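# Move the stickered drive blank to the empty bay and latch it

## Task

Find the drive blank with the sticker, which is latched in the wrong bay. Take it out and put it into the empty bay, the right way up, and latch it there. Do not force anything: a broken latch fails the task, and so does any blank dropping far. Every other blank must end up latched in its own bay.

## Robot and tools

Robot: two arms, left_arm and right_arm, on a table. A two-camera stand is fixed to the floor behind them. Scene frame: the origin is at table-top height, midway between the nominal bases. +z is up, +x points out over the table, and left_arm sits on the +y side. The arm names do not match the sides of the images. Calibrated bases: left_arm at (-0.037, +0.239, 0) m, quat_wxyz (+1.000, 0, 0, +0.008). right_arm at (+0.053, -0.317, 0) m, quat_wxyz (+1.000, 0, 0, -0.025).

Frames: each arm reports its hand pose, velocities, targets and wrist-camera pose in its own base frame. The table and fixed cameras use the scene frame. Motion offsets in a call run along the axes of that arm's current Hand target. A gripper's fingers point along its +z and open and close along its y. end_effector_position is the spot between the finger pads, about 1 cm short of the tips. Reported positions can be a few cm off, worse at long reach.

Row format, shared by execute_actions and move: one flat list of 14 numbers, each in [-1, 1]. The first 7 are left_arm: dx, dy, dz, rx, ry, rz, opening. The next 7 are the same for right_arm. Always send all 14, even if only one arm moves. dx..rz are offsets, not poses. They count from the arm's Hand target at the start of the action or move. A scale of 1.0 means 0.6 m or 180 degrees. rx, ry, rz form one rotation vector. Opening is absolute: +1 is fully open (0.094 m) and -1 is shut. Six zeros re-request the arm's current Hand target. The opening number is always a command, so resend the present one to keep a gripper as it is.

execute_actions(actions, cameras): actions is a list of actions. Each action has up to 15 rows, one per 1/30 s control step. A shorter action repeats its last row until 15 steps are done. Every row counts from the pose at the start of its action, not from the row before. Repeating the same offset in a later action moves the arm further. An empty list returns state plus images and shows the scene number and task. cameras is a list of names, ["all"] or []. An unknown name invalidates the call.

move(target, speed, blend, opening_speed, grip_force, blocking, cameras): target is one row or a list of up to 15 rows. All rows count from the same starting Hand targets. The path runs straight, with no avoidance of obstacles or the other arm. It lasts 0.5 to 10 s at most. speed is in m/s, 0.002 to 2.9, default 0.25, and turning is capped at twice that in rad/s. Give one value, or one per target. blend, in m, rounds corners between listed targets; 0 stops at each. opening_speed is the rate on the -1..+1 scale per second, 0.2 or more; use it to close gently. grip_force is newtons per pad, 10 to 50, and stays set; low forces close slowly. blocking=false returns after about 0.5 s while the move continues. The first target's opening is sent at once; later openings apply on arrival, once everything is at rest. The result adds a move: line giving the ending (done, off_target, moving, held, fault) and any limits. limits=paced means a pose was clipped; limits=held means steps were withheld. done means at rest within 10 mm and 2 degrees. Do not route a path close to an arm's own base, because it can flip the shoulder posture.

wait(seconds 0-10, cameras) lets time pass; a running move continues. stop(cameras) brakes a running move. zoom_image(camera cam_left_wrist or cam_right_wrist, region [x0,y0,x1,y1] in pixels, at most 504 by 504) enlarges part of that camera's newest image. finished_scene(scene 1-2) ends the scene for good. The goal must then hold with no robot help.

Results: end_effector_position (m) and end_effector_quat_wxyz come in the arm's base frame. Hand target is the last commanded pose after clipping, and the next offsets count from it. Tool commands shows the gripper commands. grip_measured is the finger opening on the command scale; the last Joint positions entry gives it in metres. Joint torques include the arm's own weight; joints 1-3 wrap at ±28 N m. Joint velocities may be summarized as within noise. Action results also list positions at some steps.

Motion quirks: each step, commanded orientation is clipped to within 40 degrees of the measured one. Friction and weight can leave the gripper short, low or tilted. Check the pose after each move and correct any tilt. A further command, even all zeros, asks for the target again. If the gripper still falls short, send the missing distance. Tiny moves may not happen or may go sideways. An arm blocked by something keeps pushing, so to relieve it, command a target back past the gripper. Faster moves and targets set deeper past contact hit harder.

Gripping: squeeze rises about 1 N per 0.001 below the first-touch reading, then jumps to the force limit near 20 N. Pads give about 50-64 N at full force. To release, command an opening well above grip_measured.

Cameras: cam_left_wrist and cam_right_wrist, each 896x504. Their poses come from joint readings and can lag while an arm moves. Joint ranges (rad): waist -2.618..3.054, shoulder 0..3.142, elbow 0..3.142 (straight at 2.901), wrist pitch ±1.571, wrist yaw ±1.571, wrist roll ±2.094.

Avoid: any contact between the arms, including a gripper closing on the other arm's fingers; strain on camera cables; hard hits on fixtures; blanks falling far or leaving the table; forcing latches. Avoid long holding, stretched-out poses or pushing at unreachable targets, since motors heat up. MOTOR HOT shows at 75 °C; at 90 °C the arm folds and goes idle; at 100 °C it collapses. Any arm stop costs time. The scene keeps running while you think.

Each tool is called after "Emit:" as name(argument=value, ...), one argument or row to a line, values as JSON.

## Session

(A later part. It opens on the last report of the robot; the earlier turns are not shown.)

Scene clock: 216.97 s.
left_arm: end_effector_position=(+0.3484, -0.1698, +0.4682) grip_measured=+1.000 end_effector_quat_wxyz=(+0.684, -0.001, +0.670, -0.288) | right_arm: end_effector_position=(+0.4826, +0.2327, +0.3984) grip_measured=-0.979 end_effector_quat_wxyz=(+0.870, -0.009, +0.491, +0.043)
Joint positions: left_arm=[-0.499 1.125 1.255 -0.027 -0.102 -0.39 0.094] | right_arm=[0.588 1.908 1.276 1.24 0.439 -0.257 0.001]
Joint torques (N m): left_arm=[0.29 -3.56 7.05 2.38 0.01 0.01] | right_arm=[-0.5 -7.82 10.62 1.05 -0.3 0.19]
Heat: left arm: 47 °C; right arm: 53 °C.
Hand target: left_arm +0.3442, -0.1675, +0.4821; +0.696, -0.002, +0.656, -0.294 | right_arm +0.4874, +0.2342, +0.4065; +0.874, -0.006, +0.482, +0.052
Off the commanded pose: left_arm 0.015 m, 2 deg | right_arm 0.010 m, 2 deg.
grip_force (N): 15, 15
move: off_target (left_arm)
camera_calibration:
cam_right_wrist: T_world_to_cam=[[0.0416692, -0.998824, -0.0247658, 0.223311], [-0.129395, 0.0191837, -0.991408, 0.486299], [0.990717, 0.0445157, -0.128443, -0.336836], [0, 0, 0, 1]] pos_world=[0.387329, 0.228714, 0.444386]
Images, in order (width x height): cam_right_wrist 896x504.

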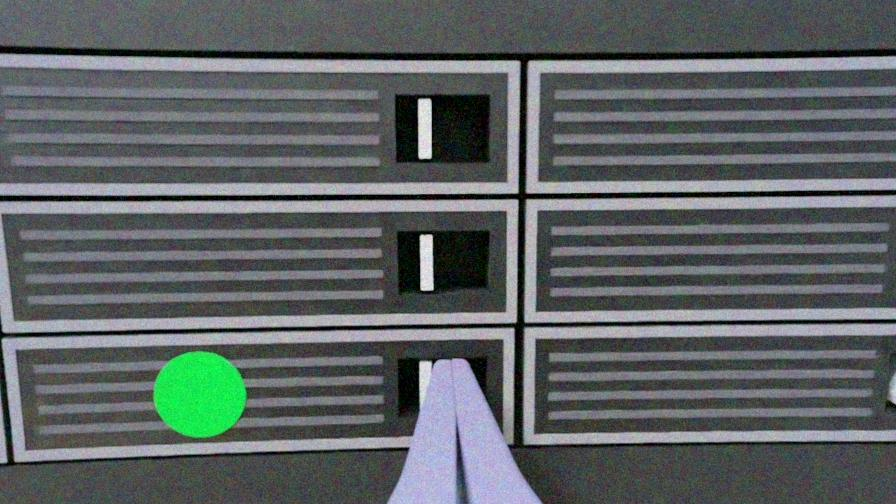

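Emit:
move(
  target=[0,0,0,0,0,0,1,0.007,-0.0032,0.0085,0,0,0,-1],
  cameras=["cam_right_wrist"],
  speed=0.06,
)

Emit:
zoom_image(
  camera="cam_right_wrist",
  region=[360, 260, 560, 420],
)

Scene clock: 220.40 s.
left_arm: end_effector_position=(+0.3484, -0.1698, +0.4682) grip_measured=+1.000 end_effector_quat_wxyz=(+0.684, -0.001, +0.670, -0.288) | right_arm: end_effector_position=(+0.4869, +0.2308, +0.4006) grip_measured=-0.979 end_effector_quat_wxyz=(+0.872, -0.006, +0.488, +0.045)
Joint positions: left_arm=[-0.499 1.125 1.255 -0.027 -0.102 -0.39 0.094] | right_arm=[0.578 1.921 1.296 1.239 0.433 -0.249 0.001]
Joint torques (N m): left_arm=[0.2 -3.54 7.05 2.39 0 0.01] | right_arm=[-0.69 -7.43 10.81 0.95 -0.31 0.24]
Heat: left arm: 47 °C; right arm: 53 °C.
Hand target: left_arm +0.3442, -0.1675, +0.4821; +0.696, -0.002, +0.656, -0.294 | right_arm +0.4942, +0.2329, +0.4055; +0.874, -0.006, +0.483, +0.052
Off the commanded pose: left_arm 0.015 m, 2 deg | right_arm 0.009 m, 1 deg.
grip_force (N): 15, 15
move: off_target (left_arm)
camera_calibration:
cam_right_wrist: T_world_to_cam=[[0.0414698, -0.998644, -0.0314634, 0.22411], [-0.12218, 0.0261855, -0.992163, 0.484364], [0.991641, 0.044989, -0.120928, -0.34432], [0, 0, 0, 1]] pos_world=[0.391327, 0.226613, 0.445981]
Images, in order (width x height): cam_right_wrist 896x504.

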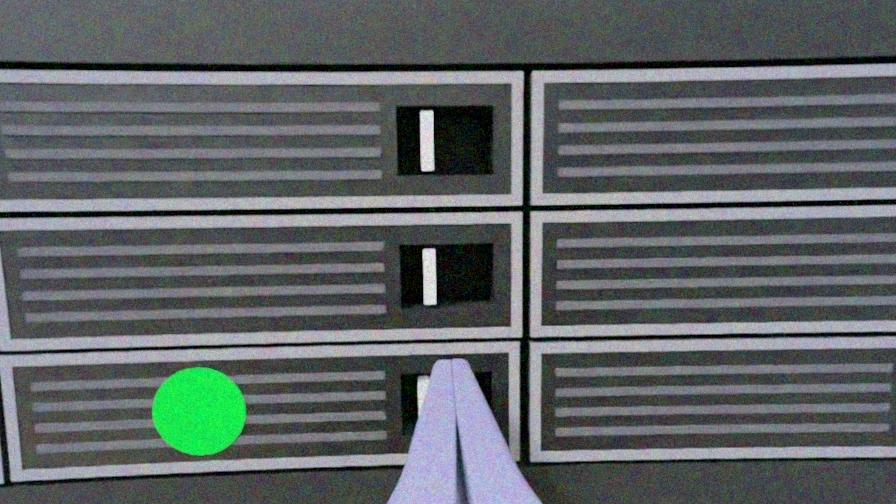

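Scaled by 2.520.

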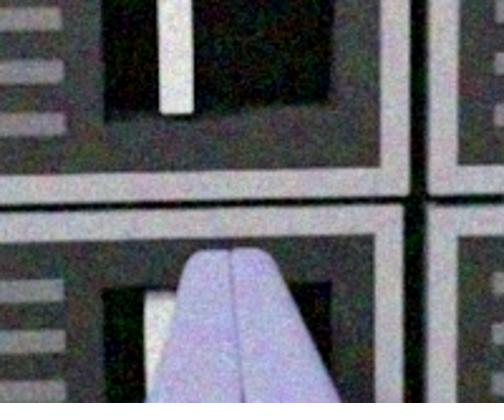

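Emit:
move(
  target=[
    [0,0,0,0,0,0,1,-0.002,-0.005,-0.012,0,0,0,-1],
    [0,0,0,0,0,0,1,0.007,-0.005,-0.003,0,0,0,-1],
  ],
  cameras=["cam_right_wrist"],
  speed=0.06,
)

Emit:
zoom_image(
  camera="cam_right_wrist",
  region=[360, 260, 560, 420],
)

Scene clock: 224.10 s.
left_arm: end_effector_position=(+0.3484, -0.1698, +0.4682) grip_measured=+1.000 end_effector_quat_wxyz=(+0.684, -0.001, +0.670, -0.288) | right_arm: end_effector_position=(+0.4875, +0.2299, +0.4006) grip_measured=-0.979 end_effector_quat_wxyz=(+0.873, -0.005, +0.486, +0.047)
Joint positions: left_arm=[-0.499 1.125 1.255 -0.027 -0.102 -0.39 0.094] | right_arm=[0.575 1.924 1.296 1.247 0.428 -0.245 0.001]
Joint torques (N m): left_arm=[0.25 -3.56 7.01 2.41 0 0.01] | right_arm=[-1.07 -7.39 9.66 1.01 -0.32 0.2]
Heat: left arm: 48 °C; right arm: 53 °C.
Hand target: left_arm +0.3442, -0.1675, +0.4821; +0.696, -0.002, +0.656, -0.294 | right_arm +0.4952, +0.2302, +0.4008; +0.874, -0.006, +0.483, +0.052
Off the commanded pose: left_arm 0.015 m, 2 deg | right_arm 0.008 m, 1 deg.
grip_force (N): 15, 15
move: off_target (left_arm)
camera_calibration:
cam_right_wrist: T_world_to_cam=[[0.0443546, -0.998388, -0.0354034, 0.223145], [-0.117253, 0.0299908, -0.992649, 0.481271], [0.992111, 0.0481797, -0.115734, -0.347838], [0, 0, 0, 1]] pos_world=[0.391627, 0.22511, 0.445377]
Images, in order (width x height): cam_right_wrist 896x504.

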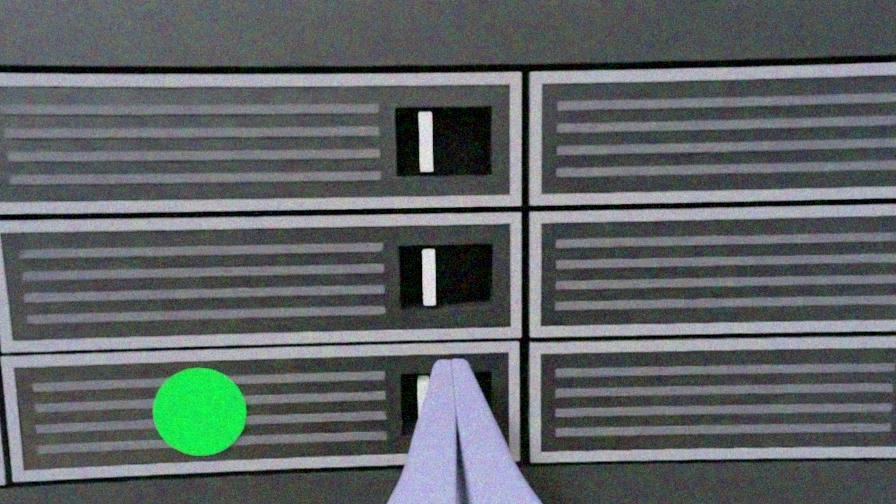

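Scaled by 2.520.

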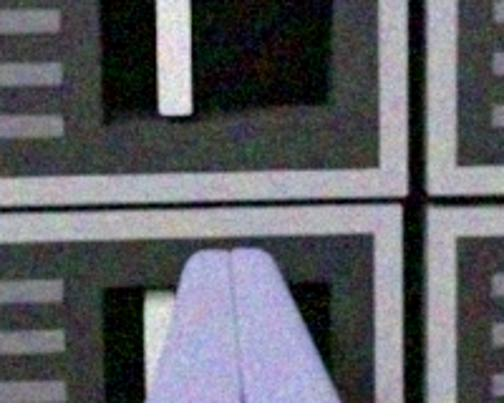

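Emit:
move(
  target=[0,0,0,0,0,0,1,0,0,0,0,0,0,-0.8],
  cameras=["cam_right_wrist"],
  speed=0.06,
)

Emit:
zoom_image(
  camera="cam_right_wrist",
  region=[360, 260, 560, 420],
)

Scene clock: 226.27 s.
left_arm: end_effector_position=(+0.3484, -0.1698, +0.4682) grip_measured=+1.000 end_effector_quat_wxyz=(+0.684, -0.001, +0.670, -0.288) | right_arm: end_effector_position=(+0.4874, +0.2299, +0.4007) grip_measured=-0.802 end_effector_quat_wxyz=(+0.873, -0.005, +0.486, +0.047)
Joint positions: left_arm=[-0.499 1.125 1.255 -0.027 -0.102 -0.39 0.094] | right_arm=[0.575 1.924 1.296 1.247 0.428 -0.244 0.009]
Joint torques (N m): left_arm=[0.31 -3.59 6.98 2.38 0.01 0.03] | right_arm=[-1.07 -7.36 9.66 1.01 -0.32 0.21]
Heat: left arm: 48 °C; right arm: 53 °C.
Hand target: left_arm +0.3442, -0.1675, +0.4821; +0.696, -0.002, +0.656, -0.294 | right_arm +0.4952, +0.2302, +0.4008; +0.874, -0.006, +0.483, +0.052
Off the commanded pose: left_arm 0.015 m, 2 deg | right_arm 0.008 m, 1 deg.
grip_force (N): 15, 15
move: off_target (left_arm)
camera_calibration:
cam_right_wrist: T_world_to_cam=[[0.0449281, -0.99835, -0.0357553, 0.223076], [-0.116779, 0.0302975, -0.992696, 0.481124], [0.992141, 0.0487754, -0.115225, -0.348099], [0, 0, 0, 1]] pos_world=[0.391526, 0.22511, 0.445477]
Images, in order (width x height): cam_right_wrist 896x504.

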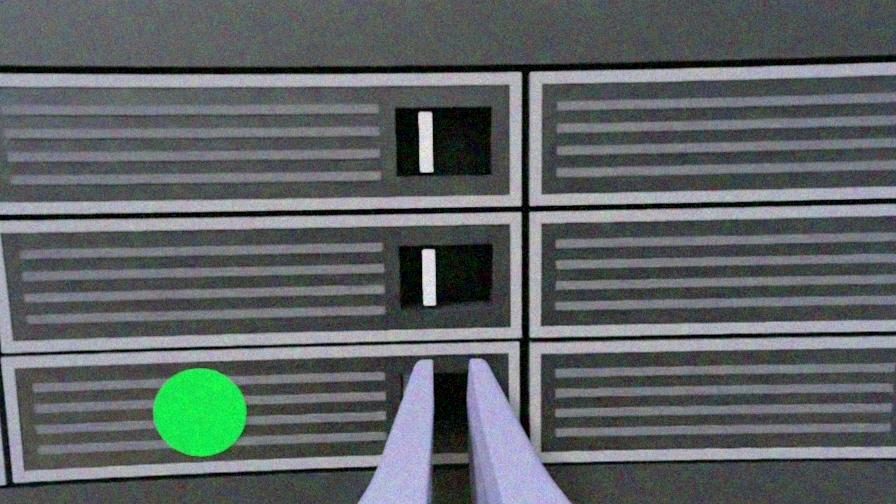

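Scaled by 2.520.

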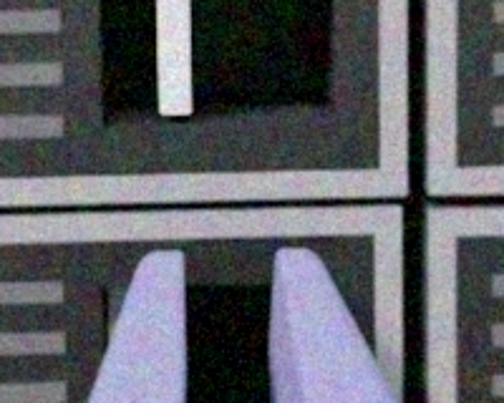

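Emit:
move(
  target=[
    [0,0,0,0,0,0,1,0,0,0,0,0,0,-0.7],
    [0,0,0,0,0,0,1,-0.0125,-0.003,-0.021,0,0,0,-0.7],
  ],
  cameras=["cam_right_wrist"],
  speed=0.04,
  grip_force=25,
)

Emit:
zoom_image(
  camera="cam_right_wrist",
  region=[360, 260, 560, 420],
)

Scene clock: 230.53 s.
left_arm: end_effector_position=(+0.3484, -0.1698, +0.4682) grip_measured=+1.000 end_effector_quat_wxyz=(+0.684, -0.001, +0.670, -0.288) | right_arm: end_effector_position=(+0.4856, +0.2305, +0.3995) grip_measured=-0.720 end_effector_quat_wxyz=(+0.875, -0.009, +0.482, +0.051)
Joint positions: left_arm=[-0.499 1.125 1.255 -0.027 -0.102 -0.39 0.094] | right_arm=[0.574 1.924 1.285 1.264 0.415 -0.244 0.013]
Joint torques (N m): left_arm=[0.25 -3.56 7.08 2.38 0.01 0] | right_arm=[0.25 -10.89 4.83 1.06 -0.08 0.13]
Heat: left arm: 48 °C; right arm: 53 °C.
Hand target: left_arm +0.3442, -0.1675, +0.4821; +0.696, -0.002, +0.656, -0.294 | right_arm +0.4808, +0.2271, +0.4004; +0.874, -0.006, +0.483, +0.052
Off the commanded pose: left_arm 0.015 m, 2 deg | right_arm 0.006 m, 0 deg.
grip_force (N): 25, 25
move: off_target (left_arm)
camera_calibration:
cam_right_wrist: T_world_to_cam=[[0.0547501, -0.997957, -0.0329391, 0.217833], [-0.108821, 0.0268284, -0.993699, 0.477116], [0.992552, 0.0579896, -0.10713, -0.352053], [0, 0, 0, 1]] pos_world=[0.389425, 0.225003, 0.44357]
Images, in order (width x height): cam_right_wrist 896x504.

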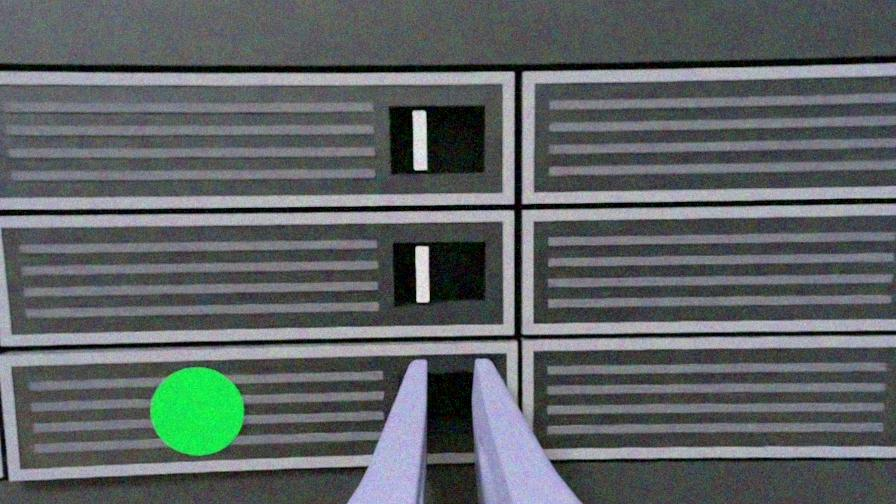

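Scaled by 2.520.

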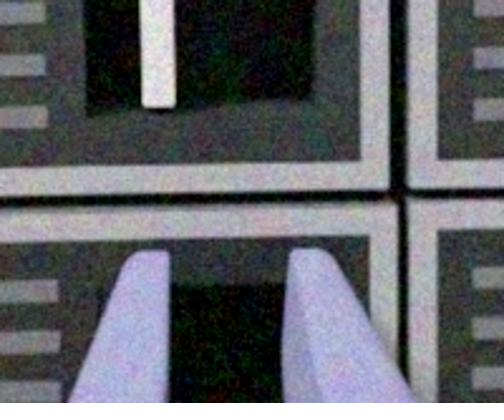

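Emit:
move(
  target=[0,0,0,0,0,0,1,-0.0135,-0.005,-0.023,0,0,0,-0.7],
  cameras=["cam_right_wrist"],
  speed=0.04,
)

Scene clock: 233.03 s.
left_arm: end_effector_position=(+0.3484, -0.1698, +0.4682) grip_measured=+1.000 end_effector_quat_wxyz=(+0.684, -0.001, +0.670, -0.288) | right_arm: end_effector_position=(+0.4734, +0.2282, +0.3985) grip_measured=-0.717 end_effector_quat_wxyz=(+0.876, -0.016, +0.479, +0.056)
Joint positions: left_arm=[-0.499 1.125 1.255 -0.027 -0.102 -0.39 0.094] | right_arm=[0.579 1.886 1.222 1.292 0.401 -0.246 0.013]
Joint torques (N m): left_arm=[0.29 -3.54 7.01 2.39 0.02 0] | right_arm=[0.99 -11.55 3.95 1.03 0.13 0.08]
Heat: left arm: 48 °C; right arm: 52 °C.
Hand target: left_arm +0.3442, -0.1675, +0.4821; +0.696, -0.002, +0.656, -0.294 | right_arm +0.4651, +0.2226, +0.3998; +0.874, -0.006, +0.483, +0.052
Off the commanded pose: left_arm 0.015 m, 2 deg | right_arm 0.010 m, 1 deg.
grip_force (N): 25, 25
move: off_target (left_arm)
camera_calibration:
cam_right_wrist: T_world_to_cam=[[0.0700119, -0.997222, -0.0254438, 0.205721], [-0.101291, 0.0182679, -0.994689, 0.473561], [0.99239, 0.0722173, -0.0997305, -0.346093], [0, 0, 0, 1]] pos_world=[0.377024, 0.221492, 0.441764]
Images, in order (width x height): cam_right_wrist 896x504.

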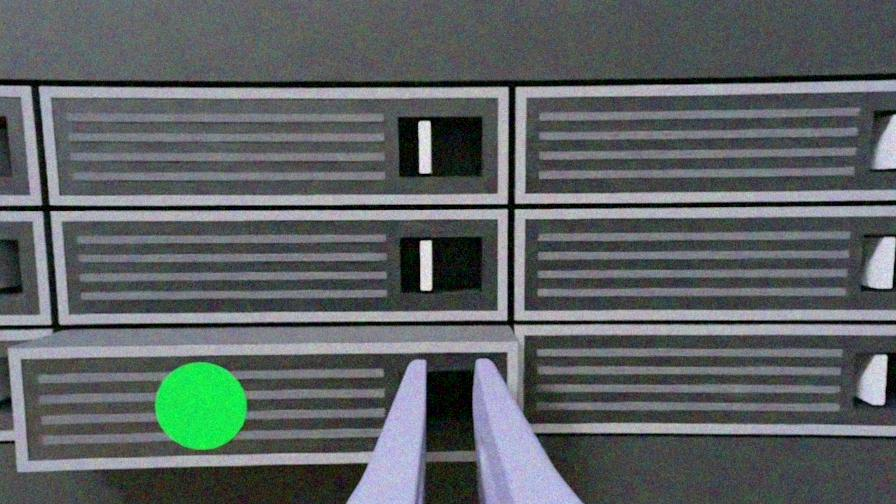

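Emit:
move(
  target=[0,0,0,0,0,0,1,-0.027,-0.003,-0.042,0,0,0,-0.7],
  cameras=["all"],
  speed=0.04,
)

Scene clock: 239.07 s.
left_arm: end_effector_position=(+0.3484, -0.1698, +0.4682) grip_measured=+1.000 end_effector_quat_wxyz=(+0.684, -0.001, +0.670, -0.288) | right_arm: end_effector_position=(+0.4513, +0.2260, +0.3768) grip_measured=-0.702 end_effector_quat_wxyz=(+0.862, -0.023, +0.505, +0.044)
Joint positions: left_arm=[-0.499 1.125 1.255 -0.027 -0.102 -0.39 0.094] | right_arm=[0.613 1.809 1.08 1.303 0.445 -0.265 0.014]
Joint torques (N m): left_arm=[0.25 -3.55 7.02 2.39 0 0] | right_arm=[0.79 -12.01 5.94 1.33 -0.03 0.06]
Heat: left arm: 48 °C; right arm: 53 °C.
Hand target: left_arm +0.3442, -0.1675, +0.4821; +0.696, -0.002, +0.656, -0.294 | right_arm +0.4355, +0.2178, +0.3999; +0.874, -0.007, +0.483, +0.052
Off the commanded pose: left_arm 0.015 m, 2 deg | right_arm 0.029 m, 4 deg.
grip_force (N): 25, 25
move: off_target (left_arm, right_arm)
camera_calibration:
cam_left_wrist: T_world_to_cam=[[-0.417319, -0.801946, 0.427466, -0.188832], [-0.635395, -0.0788052, -0.768155, 0.600219], [0.649706, -0.592175, -0.476666, -0.0039363], [0, 0, 0, 1]] pos_world=[0.305131, -0.106464, 0.539904]
cam_right_wrist: T_world_to_cam=[[0.0573595, -0.998349, -0.00298697, 0.202004], [-0.158986, -0.00618064, -0.987261, 0.478499], [0.985613, 0.0571037, -0.159078, -0.297324], [0, 0, 0, 1]] pos_world=[0.357535, 0.221607, 0.425709]

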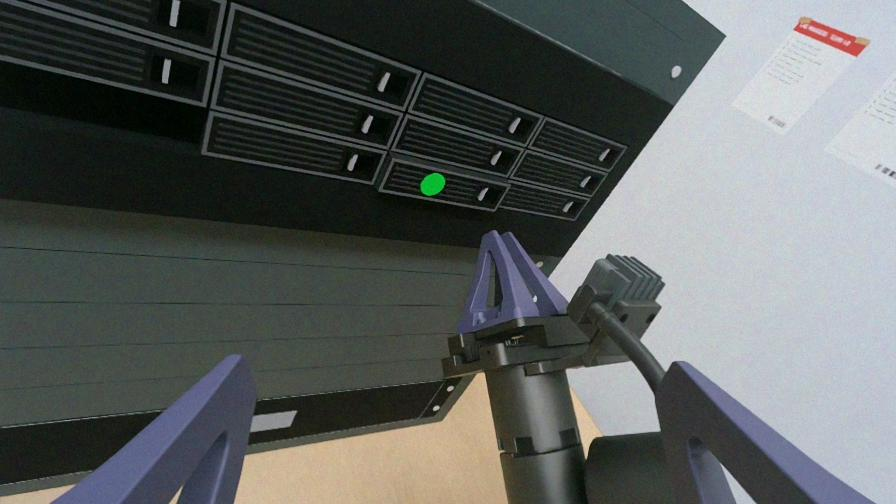

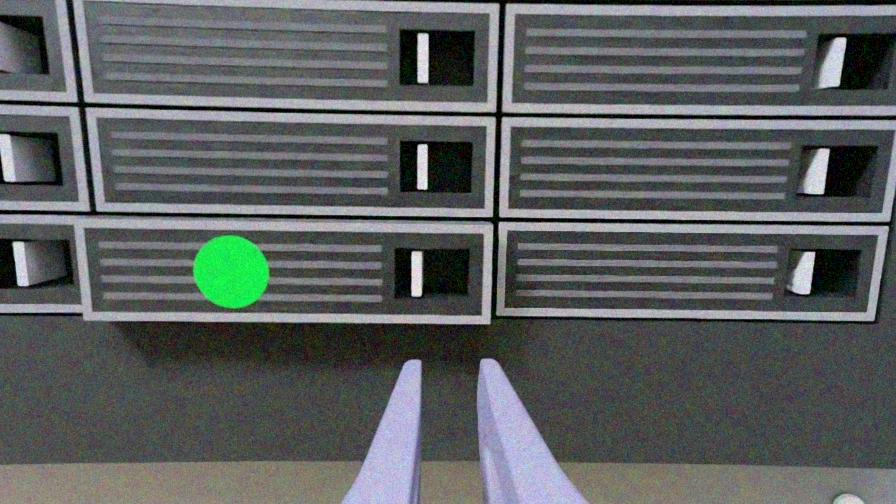

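Emit:
move(
  target=[0,0,0,0,0,0,1,-0.078,-0.263,-0.217,0,0,0,0],
)

Emit:
move(
  target=[0.186,-0.061,0.246,-0.112,-0.085,-0.357,0,0,0,0,0,0,0,0],
  cameras=["all"],
)

Scene clock: 250.03 s.
left_arm: end_effector_position=(+0.3484, -0.1698, +0.4682) grip_measured=+1.000 end_effector_quat_wxyz=(+0.684, -0.001, +0.670, -0.288) | right_arm: end_effector_position=(+0.3184, +0.0497, +0.3649) grip_measured=-0.002 end_effector_quat_wxyz=(+0.875, -0.005, +0.483, +0.046)
Joint positions: left_arm=[-0.499 1.125 1.255 -0.027 -0.102 -0.39 0.094] | right_arm=[0.231 1.041 0.353 1.259 0.142 -0.048 0.047]
Joint torques (N m): left_arm=[0.21 -3.59 7.06 2.39 0.02 0.01] | right_arm=[-0.62 -2.91 6.2 1.1 -0.17 0.22]
Heat: left arm: 48 °C; right arm: 57 °C.
Hand target: left_arm +0.3442, -0.1675, +0.4821; +0.696, -0.002, +0.656, -0.294 | right_arm +0.3162, +0.0489, +0.3639; +0.874, -0.006, +0.482, +0.052
Off the commanded pose: left_arm 0.015 m, 2 deg | right_arm 0.002 m, 1 deg.
grip_force (N): 25, 25
move: off_target (left_arm)

Scene clock: 253.60 s.
left_arm: end_effector_position=(+0.4628, -0.3028, +0.3993) grip_measured=+0.003 end_effector_quat_wxyz=(+0.496, -0.493, +0.520, -0.490) | right_arm: end_effector_position=(+0.3184, +0.0498, +0.3648) grip_measured=-0.002 end_effector_quat_wxyz=(+0.875, -0.005, +0.483, +0.047)
Joint positions: left_arm=[-0.803 1.851 1.768 0.045 -0.783 -1.565 0.047] | right_arm=[0.231 1.041 0.353 1.258 0.141 -0.047 0.047]
Joint torques (N m): left_arm=[-0.17 -8.7 8.61 2.01 -0.31 -0.03] | right_arm=[-0.73 -2.92 6.22 1.09 -0.19 0.21]
Heat: left arm: 48 °C; right arm: 56 °C.
Hand target: left_arm +0.4606, -0.3000, +0.4154; +0.500, -0.500, +0.500, -0.500 | right_arm +0.3162, +0.0490, +0.3639; +0.874, -0.007, +0.482, +0.052
Off the commanded pose: left_arm 0.016 m, 3 deg | right_arm 0.003 m, 1 deg.
grip_force (N): 25, 25
move: off_target (left_arm)
camera_calibration:
cam_left_wrist: T_world_to_cam=[[-0.00424129, 0.015064, 0.999878, -0.39069], [-0.646386, -0.76296, 0.00875282, 0.0973339], [0.762998, -0.64627, 0.0129731, -0.454104], [0, 0, 0, 1]] pos_world=[0.407739, -0.213327, 0.395681]
cam_right_wrist: T_world_to_cam=[[0.0443449, -0.99838, -0.0356548, 0.0497647], [-0.109961, 0.0305952, -0.993465, 0.429354], [0.992946, 0.0479757, -0.108426, -0.178479], [0, 0, 0, 1]] pos_world=[0.222225, 0.0451106, 0.408971]

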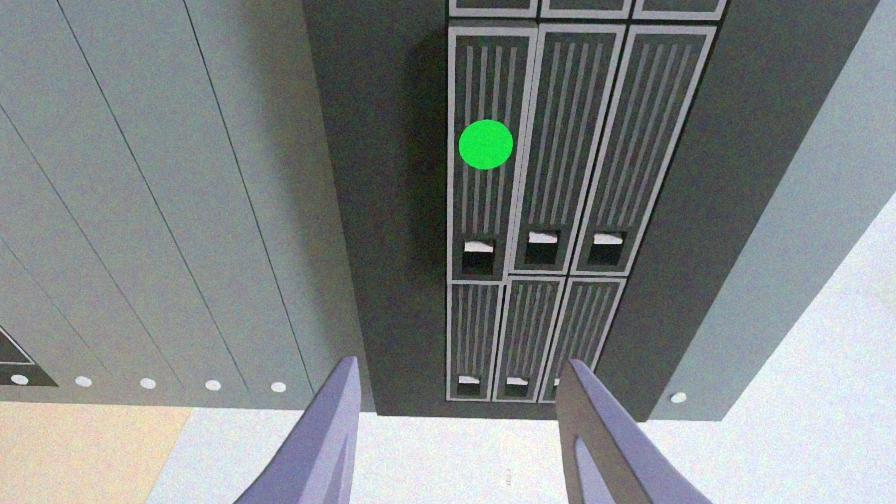

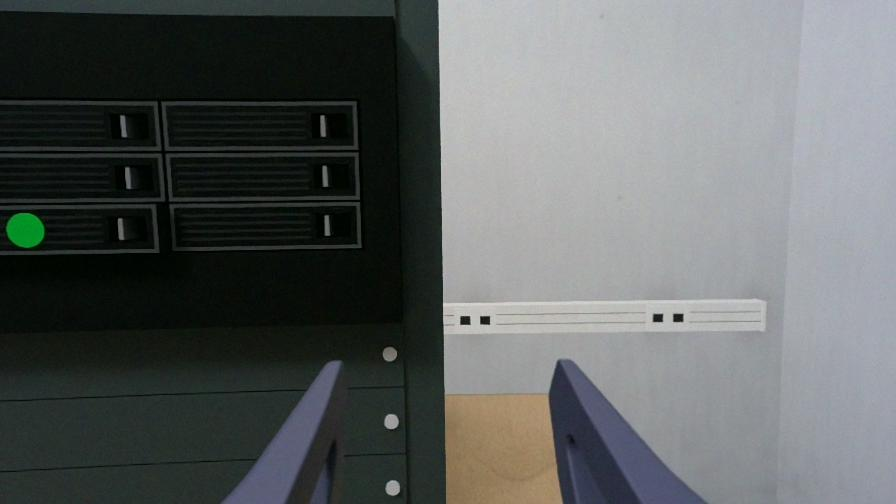

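Emit:
move(
  target=[0.01,-0.03,0.105,0.0085,-0.0133,-0.011,0,0,0,0,0,0,0,0],
  cameras=["all"],
  speed=0.12,
)

Scene clock: 262.93 s.
left_arm: end_effector_position=(+0.5249, -0.3088, +0.4189) grip_measured=+0.003 end_effector_quat_wxyz=(+0.509, -0.510, +0.489, -0.492) | right_arm: end_effector_position=(+0.3184, +0.0498, +0.3648) grip_measured=-0.002 end_effector_quat_wxyz=(+0.875, -0.005, +0.483, +0.047)
Joint positions: left_arm=[-0.732 2.124 2.208 -0.082 -0.769 -1.573 0.047] | right_arm=[0.231 1.041 0.353 1.258 0.141 -0.047 0.047]
Joint torques (N m): left_arm=[0.34 -10.41 8.28 2.03 -0.05 -0.02] | right_arm=[-0.7 -2.92 6.19 1.09 -0.19 0.21]
Heat: left arm: 50 °C; right arm: 53 °C.
Hand target: left_arm +0.5235, -0.3061, +0.4336; +0.508, -0.512, +0.474, -0.505 | right_arm +0.3162, +0.0490, +0.3639; +0.874, -0.007, +0.482, +0.052
Off the commanded pose: left_arm 0.015 m, 2 deg | right_arm 0.003 m, 1 deg.
grip_force (N): 25, 25
move: off_target (left_arm)
camera_calibration:
cam_left_wrist: T_world_to_cam=[[-0.0345476, 0.0499987, 0.998152, -0.382474], [-0.601932, -0.798317, 0.0191549, 0.0940669], [0.7978, -0.600158, 0.0576758, -0.528366], [0, 0, 0, 1]] pos_world=[0.464939, -0.222885, 0.41044]
cam_right_wrist: T_world_to_cam=[[0.0443449, -0.99838, -0.0356548, 0.0497647], [-0.109961, 0.0305952, -0.993465, 0.429354], [0.992946, 0.0479757, -0.108426, -0.178479], [0, 0, 0, 1]] pos_world=[0.222225, 0.0451106, 0.408971]

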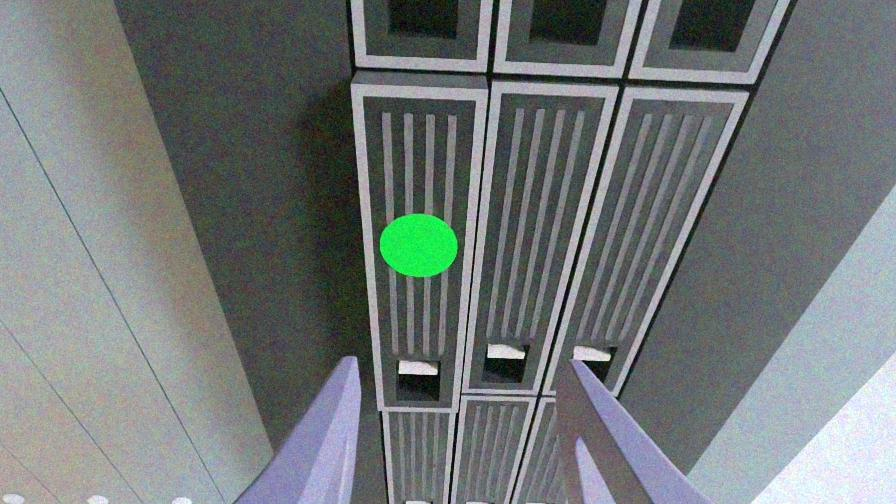

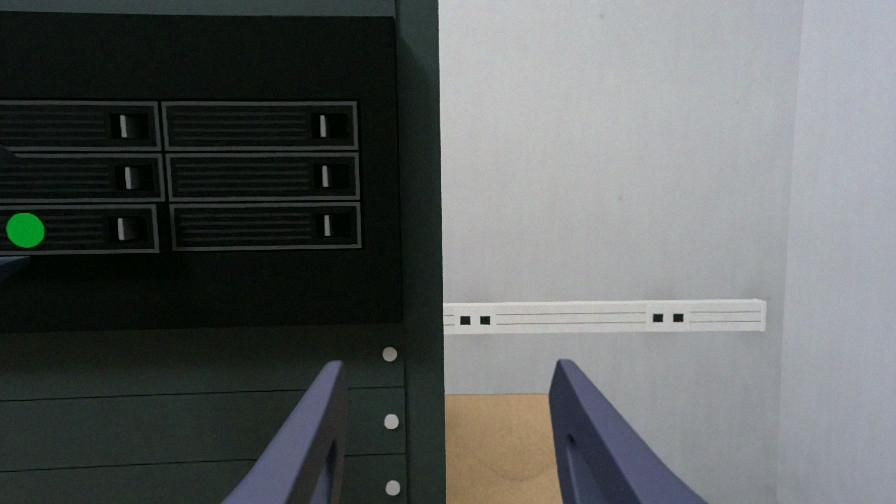

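Emit:
move(
  target=[
    [0.006,0.01,0.0,0,0,0,0,0,0,0,0,0,0,0],
    [0.006,0.01,0.062,0,0,0,0,0,0,0,0,0,0,0],
  ],
  cameras=["all"],
  speed=0.08,
)

Scene clock: 270.47 s.
left_arm: end_effector_position=(+0.5609, -0.3129, +0.4172) grip_measured=+0.002 end_effector_quat_wxyz=(+0.508, -0.509, +0.487, -0.495) | right_arm: end_effector_position=(+0.3184, +0.0498, +0.3648) grip_measured=-0.002 end_effector_quat_wxyz=(+0.875, -0.005, +0.483, +0.047)
Joint positions: left_arm=[-0.689 2.321 2.528 -0.198 -0.725 -1.575 0.047] | right_arm=[0.231 1.041 0.353 1.258 0.141 -0.047 0.047]
Joint torques (N m): left_arm=[0.66 -11.08 7.86 2.04 0 -0.06] | right_arm=[-0.72 -2.89 6.2 1.09 -0.19 0.21]
Heat: left arm: 50 °C; right arm: 51 °C.
Hand target: left_arm +0.5610, -0.3083, +0.4284; +0.508, -0.512, +0.474, -0.505 | right_arm +0.3162, +0.0490, +0.3639; +0.874, -0.007, +0.482, +0.052
Off the commanded pose: left_arm 0.012 m, 2 deg | right_arm 0.003 m, 1 deg.
grip_force (N): 25, 25
move: off_target (left_arm)
camera_calibration:
cam_left_wrist: T_world_to_cam=[[-0.0392746, 0.0554529, 0.997689, -0.37481], [-0.603579, -0.797038, 0.0205403, 0.113265], [0.796335, -0.601377, 0.0647736, -0.561952], [0, 0, 0, 1]] pos_world=[0.501146, -0.226884, 0.408017]
cam_right_wrist: T_world_to_cam=[[0.0443449, -0.99838, -0.0356548, 0.0497647], [-0.109961, 0.0305952, -0.993465, 0.429354], [0.992946, 0.0479757, -0.108426, -0.178479], [0, 0, 0, 1]] pos_world=[0.222225, 0.0451106, 0.408971]

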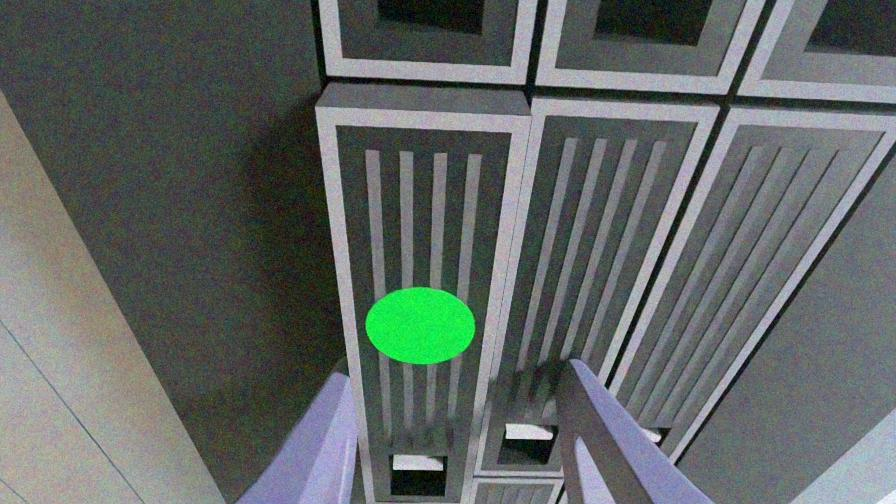

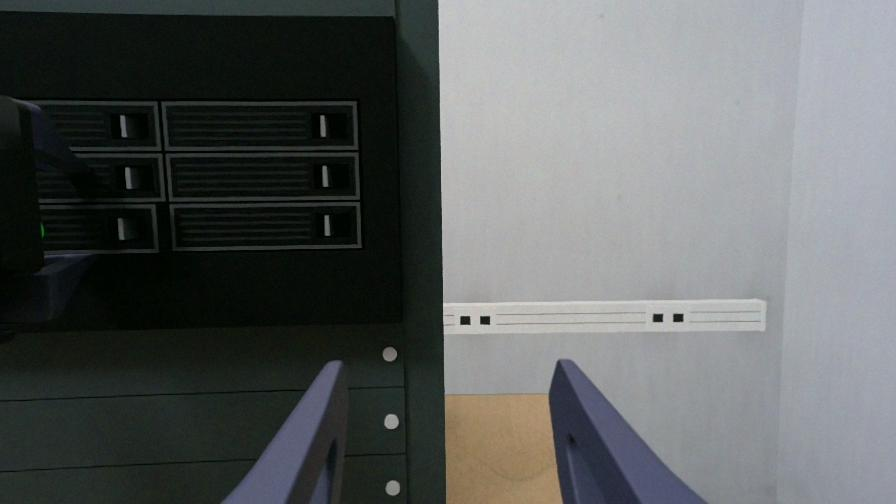

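Emit:
move(
  target=[
    [0,0.004,-0.02,0,0,0,0,0,0,0,0,0,0,0],
    [0,0.018,-0.02,0,0,0,0,0,0,0,0,0,0,0],
    [0,0.018,0.004,0,0,0,0,0,0,0,0,0,0,0],
  ],
  cameras=["cam_left_wrist"],
  speed=0.06,
)

Scene clock: 274.80 s.
left_arm: end_effector_position=(+0.5614, -0.3145, +0.4084) grip_measured=+0.002 end_effector_quat_wxyz=(+0.506, -0.509, +0.487, -0.498) | right_arm: end_effector_position=(+0.3184, +0.0498, +0.3648) grip_measured=-0.002 end_effector_quat_wxyz=(+0.875, -0.005, +0.483, +0.047)
Joint positions: left_arm=[-0.69 2.293 2.437 -0.134 -0.72 -1.579 0.047] | right_arm=[0.231 1.041 0.353 1.258 0.141 -0.047 0.047]
Joint torques (N m): left_arm=[0.91 -10.81 8.03 2.05 -0.02 -0.01] | right_arm=[-0.7 -2.91 6.19 1.09 -0.19 0.21]
Heat: left arm: 50 °C; right arm: 50 °C.
Hand target: left_arm +0.5638, -0.3086, +0.4177; +0.508, -0.512, +0.474, -0.505 | right_arm +0.3162, +0.0490, +0.3639; +0.874, -0.007, +0.482, +0.052
Off the commanded pose: left_arm 0.011 m, 2 deg | right_arm 0.003 m, 1 deg.
grip_force (N): 25, 25
move: off_target (left_arm)
camera_calibration:
cam_left_wrist: T_world_to_cam=[[-0.0411354, 0.0610729, 0.997285, -0.362921], [-0.607874, -0.793685, 0.0235314, 0.11469], [0.792967, -0.605256, 0.0697731, -0.564172], [0, 0, 0, 1]] pos_world=[0.502159, -0.228276, 0.398601]
Images, in order (width x height): cam_left_wrist 896x504.

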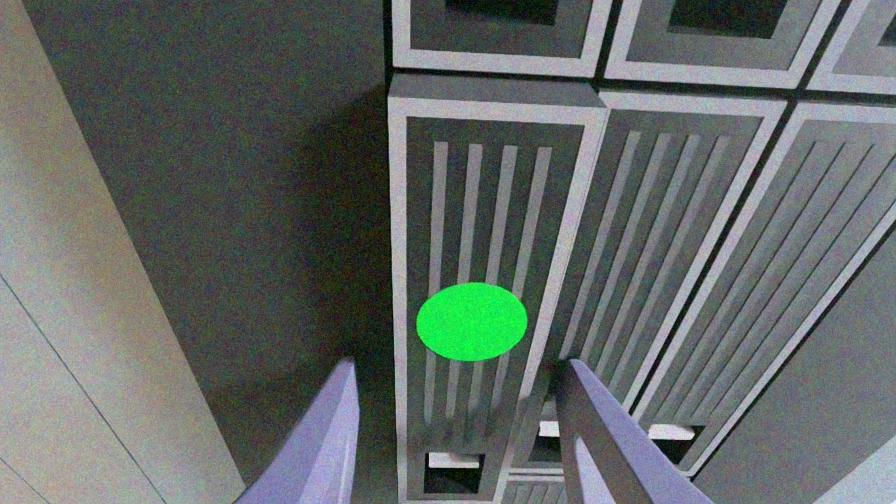

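Emit:
move(
  target=[0,0,0,0,0,0,-0.55,0,0,0,0,0,0,0],
  cameras=["cam_left_wrist"],
  grip_force=[40,25],
)

Scene clock: 277.27 s.
left_arm: end_effector_position=(+0.5614, -0.3145, +0.4084) grip_measured=-0.407 end_effector_quat_wxyz=(+0.506, -0.509, +0.487, -0.498) | right_arm: end_effector_position=(+0.3184, +0.0498, +0.3648) grip_measured=-0.002 end_effector_quat_wxyz=(+0.875, -0.005, +0.483, +0.047)
Joint positions: left_arm=[-0.69 2.293 2.437 -0.134 -0.72 -1.579 0.028] | right_arm=[0.231 1.041 0.353 1.258 0.141 -0.047 0.047]
Joint torques (N m): left_arm=[0.95 -10.77 8.03 2.03 -0.04 0] | right_arm=[-0.7 -2.92 6.22 1.09 -0.19 0.21]
Heat: left arm: 50 °C; right arm: 50 °C.
Hand target: left_arm +0.5638, -0.3085, +0.4177; +0.508, -0.512, +0.474, -0.505 | right_arm +0.3162, +0.0490, +0.3639; +0.874, -0.007, +0.482, +0.052
Off the commanded pose: left_arm 0.011 m, 2 deg | right_arm 0.003 m, 1 deg.
grip_force (N): 40, 25
move: off_target (left_arm)
camera_calibration:
cam_left_wrist: T_world_to_cam=[[-0.0411354, 0.0610729, 0.997285, -0.362921], [-0.607874, -0.793685, 0.0235314, 0.11469], [0.792967, -0.605256, 0.0697731, -0.564172], [0, 0, 0, 1]] pos_world=[0.502159, -0.228276, 0.398601]
Images, in order (width x height): cam_left_wrist 896x504.

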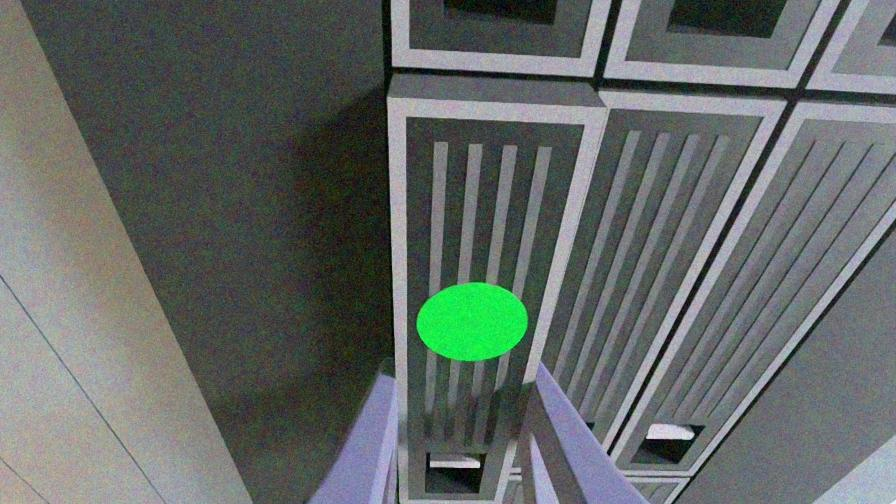

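Emit:
move(
  target=[0,0,-0.055,0,0,0,-0.55,0,0,0,0,0,0,0],
  cameras=["cam_left_wrist"],
  speed=0.05,
)

Scene clock: 280.70 s.
left_arm: end_effector_position=(+0.5552, -0.3185, +0.4068) grip_measured=-0.409 end_effector_quat_wxyz=(+0.502, -0.490, +0.483, -0.524) | right_arm: end_effector_position=(+0.3184, +0.0498, +0.3648) grip_measured=-0.002 end_effector_quat_wxyz=(+0.875, -0.005, +0.483, +0.047)
Joint positions: left_arm=[-0.692 2.215 2.249 0.033 -0.676 -1.558 0.028] | right_arm=[0.231 1.041 0.353 1.258 0.141 -0.047 0.047]
Joint torques (N m): left_arm=[-2.1 -15.64 4.34 1.29 -0.97 -0.17] | right_arm=[-0.7 -2.91 6.22 1.09 -0.19 0.21]
Heat: left arm: 50 °C; right arm: 49 °C.
Hand target: left_arm +0.5307, -0.3099, +0.4171; +0.508, -0.512, +0.474, -0.505 | right_arm +0.3162, +0.0490, +0.3639; +0.874, -0.007, +0.482, +0.052
Off the commanded pose: left_arm 0.028 m, 4 deg | right_arm 0.003 m, 1 deg.
grip_force (N): 40, 25
move: off_target (left_arm)
camera_calibration:
cam_left_wrist: T_world_to_cam=[[-0.082014, 0.077239, 0.993634, -0.331974], [-0.643764, -0.765197, 0.00634583, 0.143731], [0.760816, -0.639146, 0.112481, -0.57187], [0, 0, 0, 1]] pos_world=[0.50039, -0.229885, 0.393273]
Images, in order (width x height): cam_left_wrist 896x504.

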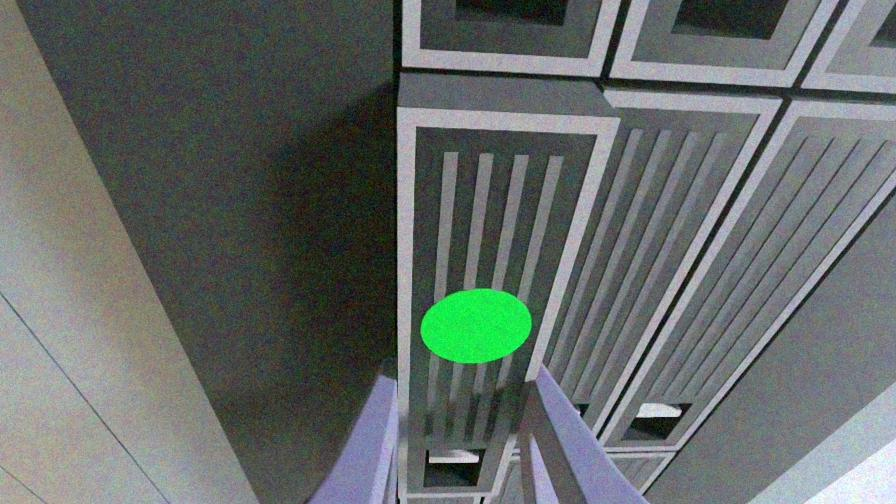

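Emit:
move(
  target=[0,0,-0.03,0,0,0,-0.6,0,0,0,0,0,0,0],
  cameras=["cam_left_wrist"],
  speed=0.05,
  grip_force=50,
)

Scene clock: 284.23 s.
left_arm: end_effector_position=(+0.5458, -0.3184, +0.4064) grip_measured=-0.418 end_effector_quat_wxyz=(+0.500, -0.484, +0.485, -0.531) | right_arm: end_effector_position=(+0.3184, +0.0498, +0.3648) grip_measured=-0.002 end_effector_quat_wxyz=(+0.875, -0.005, +0.483, +0.047)
Joint positions: left_arm=[-0.699 2.161 2.148 0.092 -0.667 -1.551 0.027] | right_arm=[0.231 1.041 0.353 1.258 0.141 -0.047 0.047]
Joint torques (N m): left_arm=[-3.4 -16.24 4.18 1.16 -1.33 -0.18] | right_arm=[-0.7 -2.92 6.2 1.09 -0.19 0.21]
Heat: left arm: 53 °C; right arm: 49 °C.
Hand target: left_arm +0.5128, -0.3107, +0.4165; +0.508, -0.512, +0.474, -0.505 | right_arm +0.3162, +0.0490, +0.3639; +0.874, -0.007, +0.482, +0.052
Off the commanded pose: left_arm 0.035 m, 5 deg | right_arm 0.003 m, 1 deg.
move: off_target (left_arm)
camera_calibration:
cam_left_wrist: T_world_to_cam=[[-0.0906414, 0.0794751, 0.992707, -0.326549], [-0.65599, -0.754769, 0.000529443, 0.150085], [0.749307, -0.651158, 0.120548, -0.565427], [0, 0, 0, 1]] pos_world=[0.492534, -0.22895, 0.392249]
Images, in order (width x height): cam_left_wrist 896x504.

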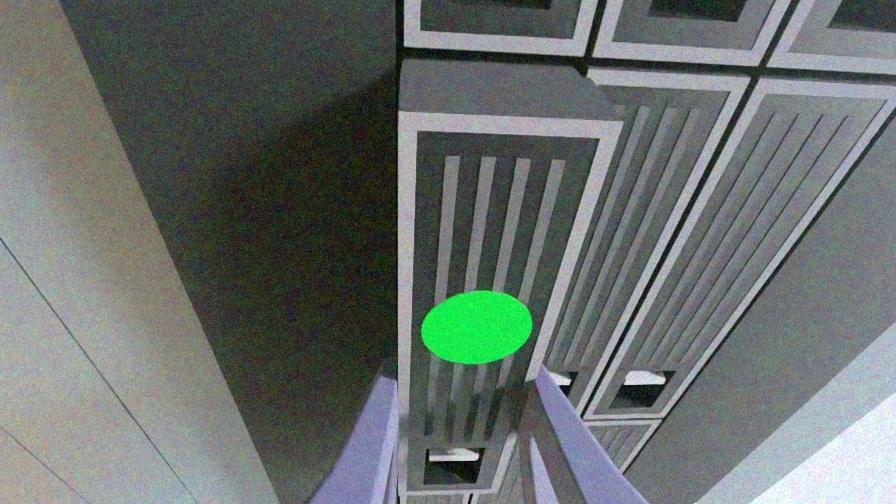

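Emit:
move(
  target=[0.006,0.003,-0.035,0,0,0,-0.6,0,0,0,0,0,0,0],
  cameras=["cam_left_wrist","cam_right_wrist"],
  speed=0.05,
)

Scene clock: 288.57 s.
left_arm: end_effector_position=(+0.5014, -0.3226, +0.4070) grip_measured=-0.418 end_effector_quat_wxyz=(+0.509, -0.502, +0.481, -0.508) | right_arm: end_effector_position=(+0.3184, +0.0498, +0.3648) grip_measured=-0.002 end_effector_quat_wxyz=(+0.875, -0.005, +0.483, +0.047)
Joint positions: left_arm=[-0.784 2.047 2.004 0.092 -0.805 -1.556 0.027] | right_arm=[0.231 1.041 0.353 1.258 0.141 -0.047 0.047]
Joint torques (N m): left_arm=[-0.34 -12.62 5.2 1.58 -0.31 -0.19] | right_arm=[-0.72 -2.92 6.2 1.09 -0.19 0.21]
Heat: left arm: 55 °C; right arm: 49 °C.
Hand target: left_arm +0.4920, -0.3153, +0.4143; +0.508, -0.512, +0.474, -0.505 | right_arm +0.3162, +0.0490, +0.3639; +0.874, -0.007, +0.482, +0.052
Off the commanded pose: left_arm 0.014 m, 1 deg | right_arm 0.003 m, 1 deg.
move: off_target (left_arm)
camera_calibration:
cam_left_wrist: T_world_to_cam=[[-0.0665013, 0.0664869, 0.995569, -0.348325], [-0.614966, -0.788468, 0.0115781, 0.0818666], [0.785744, -0.611471, 0.0933214, -0.529328], [0, 0, 0, 1]] pos_world=[0.443097, -0.235961, 0.395231]
cam_right_wrist: T_world_to_cam=[[0.0443449, -0.99838, -0.0356548, 0.0497647], [-0.109961, 0.0305952, -0.993465, 0.429354], [0.992946, 0.0479757, -0.108426, -0.178479], [0, 0, 0, 1]] pos_world=[0.222225, 0.0451106, 0.408971]

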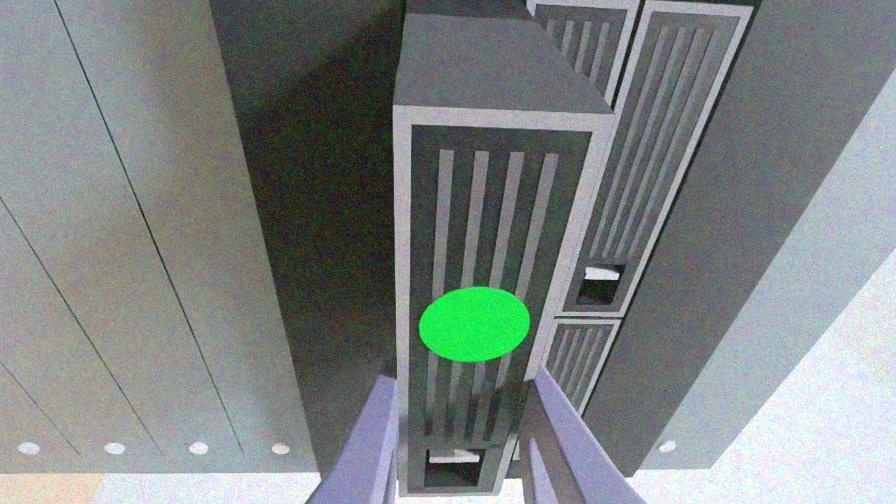

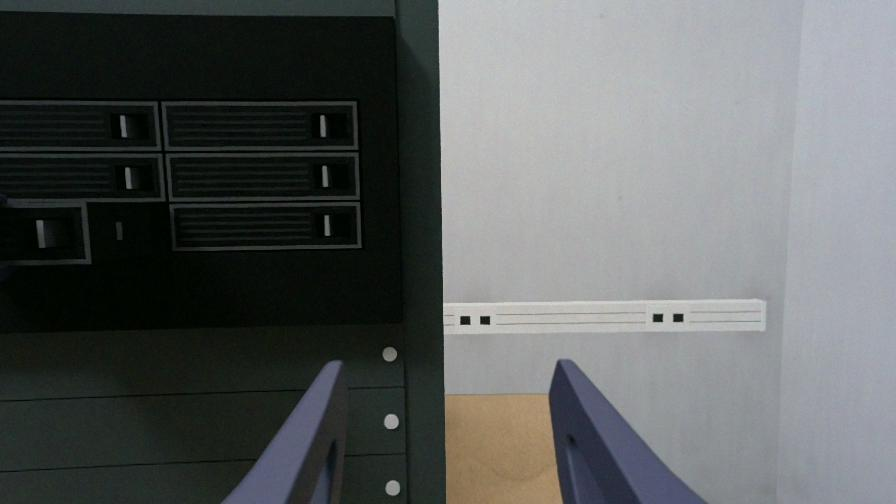

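Emit:
zoom_image(
  camera="cam_right_wrist",
  region=[0, 150, 200, 300],
)

Emit:
zoom_image(
  camera="cam_left_wrist",
  region=[360, 0, 660, 160],
)

Scaled by 2.520.

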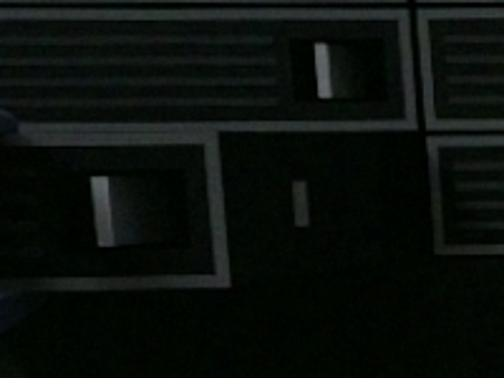

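Scaled by 1.680.

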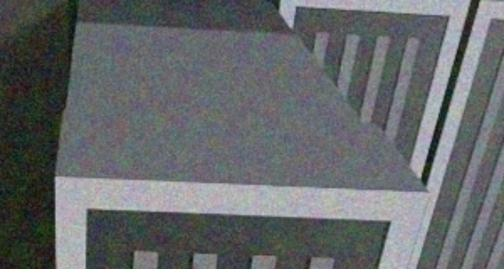

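Emit:
move(
  target=[0,0,0.03,0,0,0,-0.6,0,0,0,0,0,0,0],
  cameras=["cam_left_wrist"],
  speed=0.05,
)

Scene clock: 300.17 s.
left_arm: end_effector_position=(+0.5046, -0.3196, +0.4096) grip_measured=-0.418 end_effector_quat_wxyz=(+0.507, -0.506, +0.484, -0.502) | right_arm: end_effector_position=(+0.3184, +0.0498, +0.3648) grip_measured=-0.002 end_effector_quat_wxyz=(+0.875, -0.005, +0.483, +0.047)
Joint positions: left_arm=[-0.776 2.059 2.049 0.037 -0.804 -1.569 0.027] | right_arm=[0.231 1.041 0.353 1.258 0.141 -0.047 0.047]
Joint torques (N m): left_arm=[1.16 -9.09 8.1 1.87 -0.02 -0.04] | right_arm=[-0.7 -2.91 6.2 1.09 -0.19 0.21]
Heat: left arm: 58 °C; right arm: 49 °C.
Hand target: left_arm +0.5100, -0.3144, +0.4148; +0.508, -0.512, +0.474, -0.505 | right_arm +0.3162, +0.0490, +0.3639; +0.874, -0.007, +0.482, +0.052
Off the commanded pose: left_arm 0.009 m, 1 deg | right_arm 0.003 m, 1 deg.
move: done
camera_calibration:
cam_left_wrist: T_world_to_cam=[[-0.0518843, 0.0633916, 0.996639, -0.359725], [-0.609238, -0.792767, 0.0187078, 0.0790622], [0.791289, -0.606219, 0.0797527, -0.525809], [0, 0, 0, 1]] pos_world=[0.44557, -0.233274, 0.398971]
Images, in order (width x height): cam_left_wrist 896x504.

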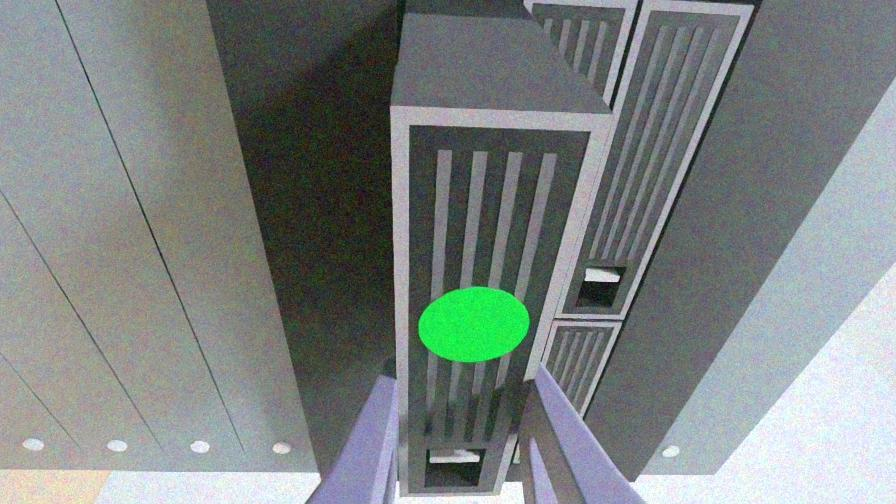

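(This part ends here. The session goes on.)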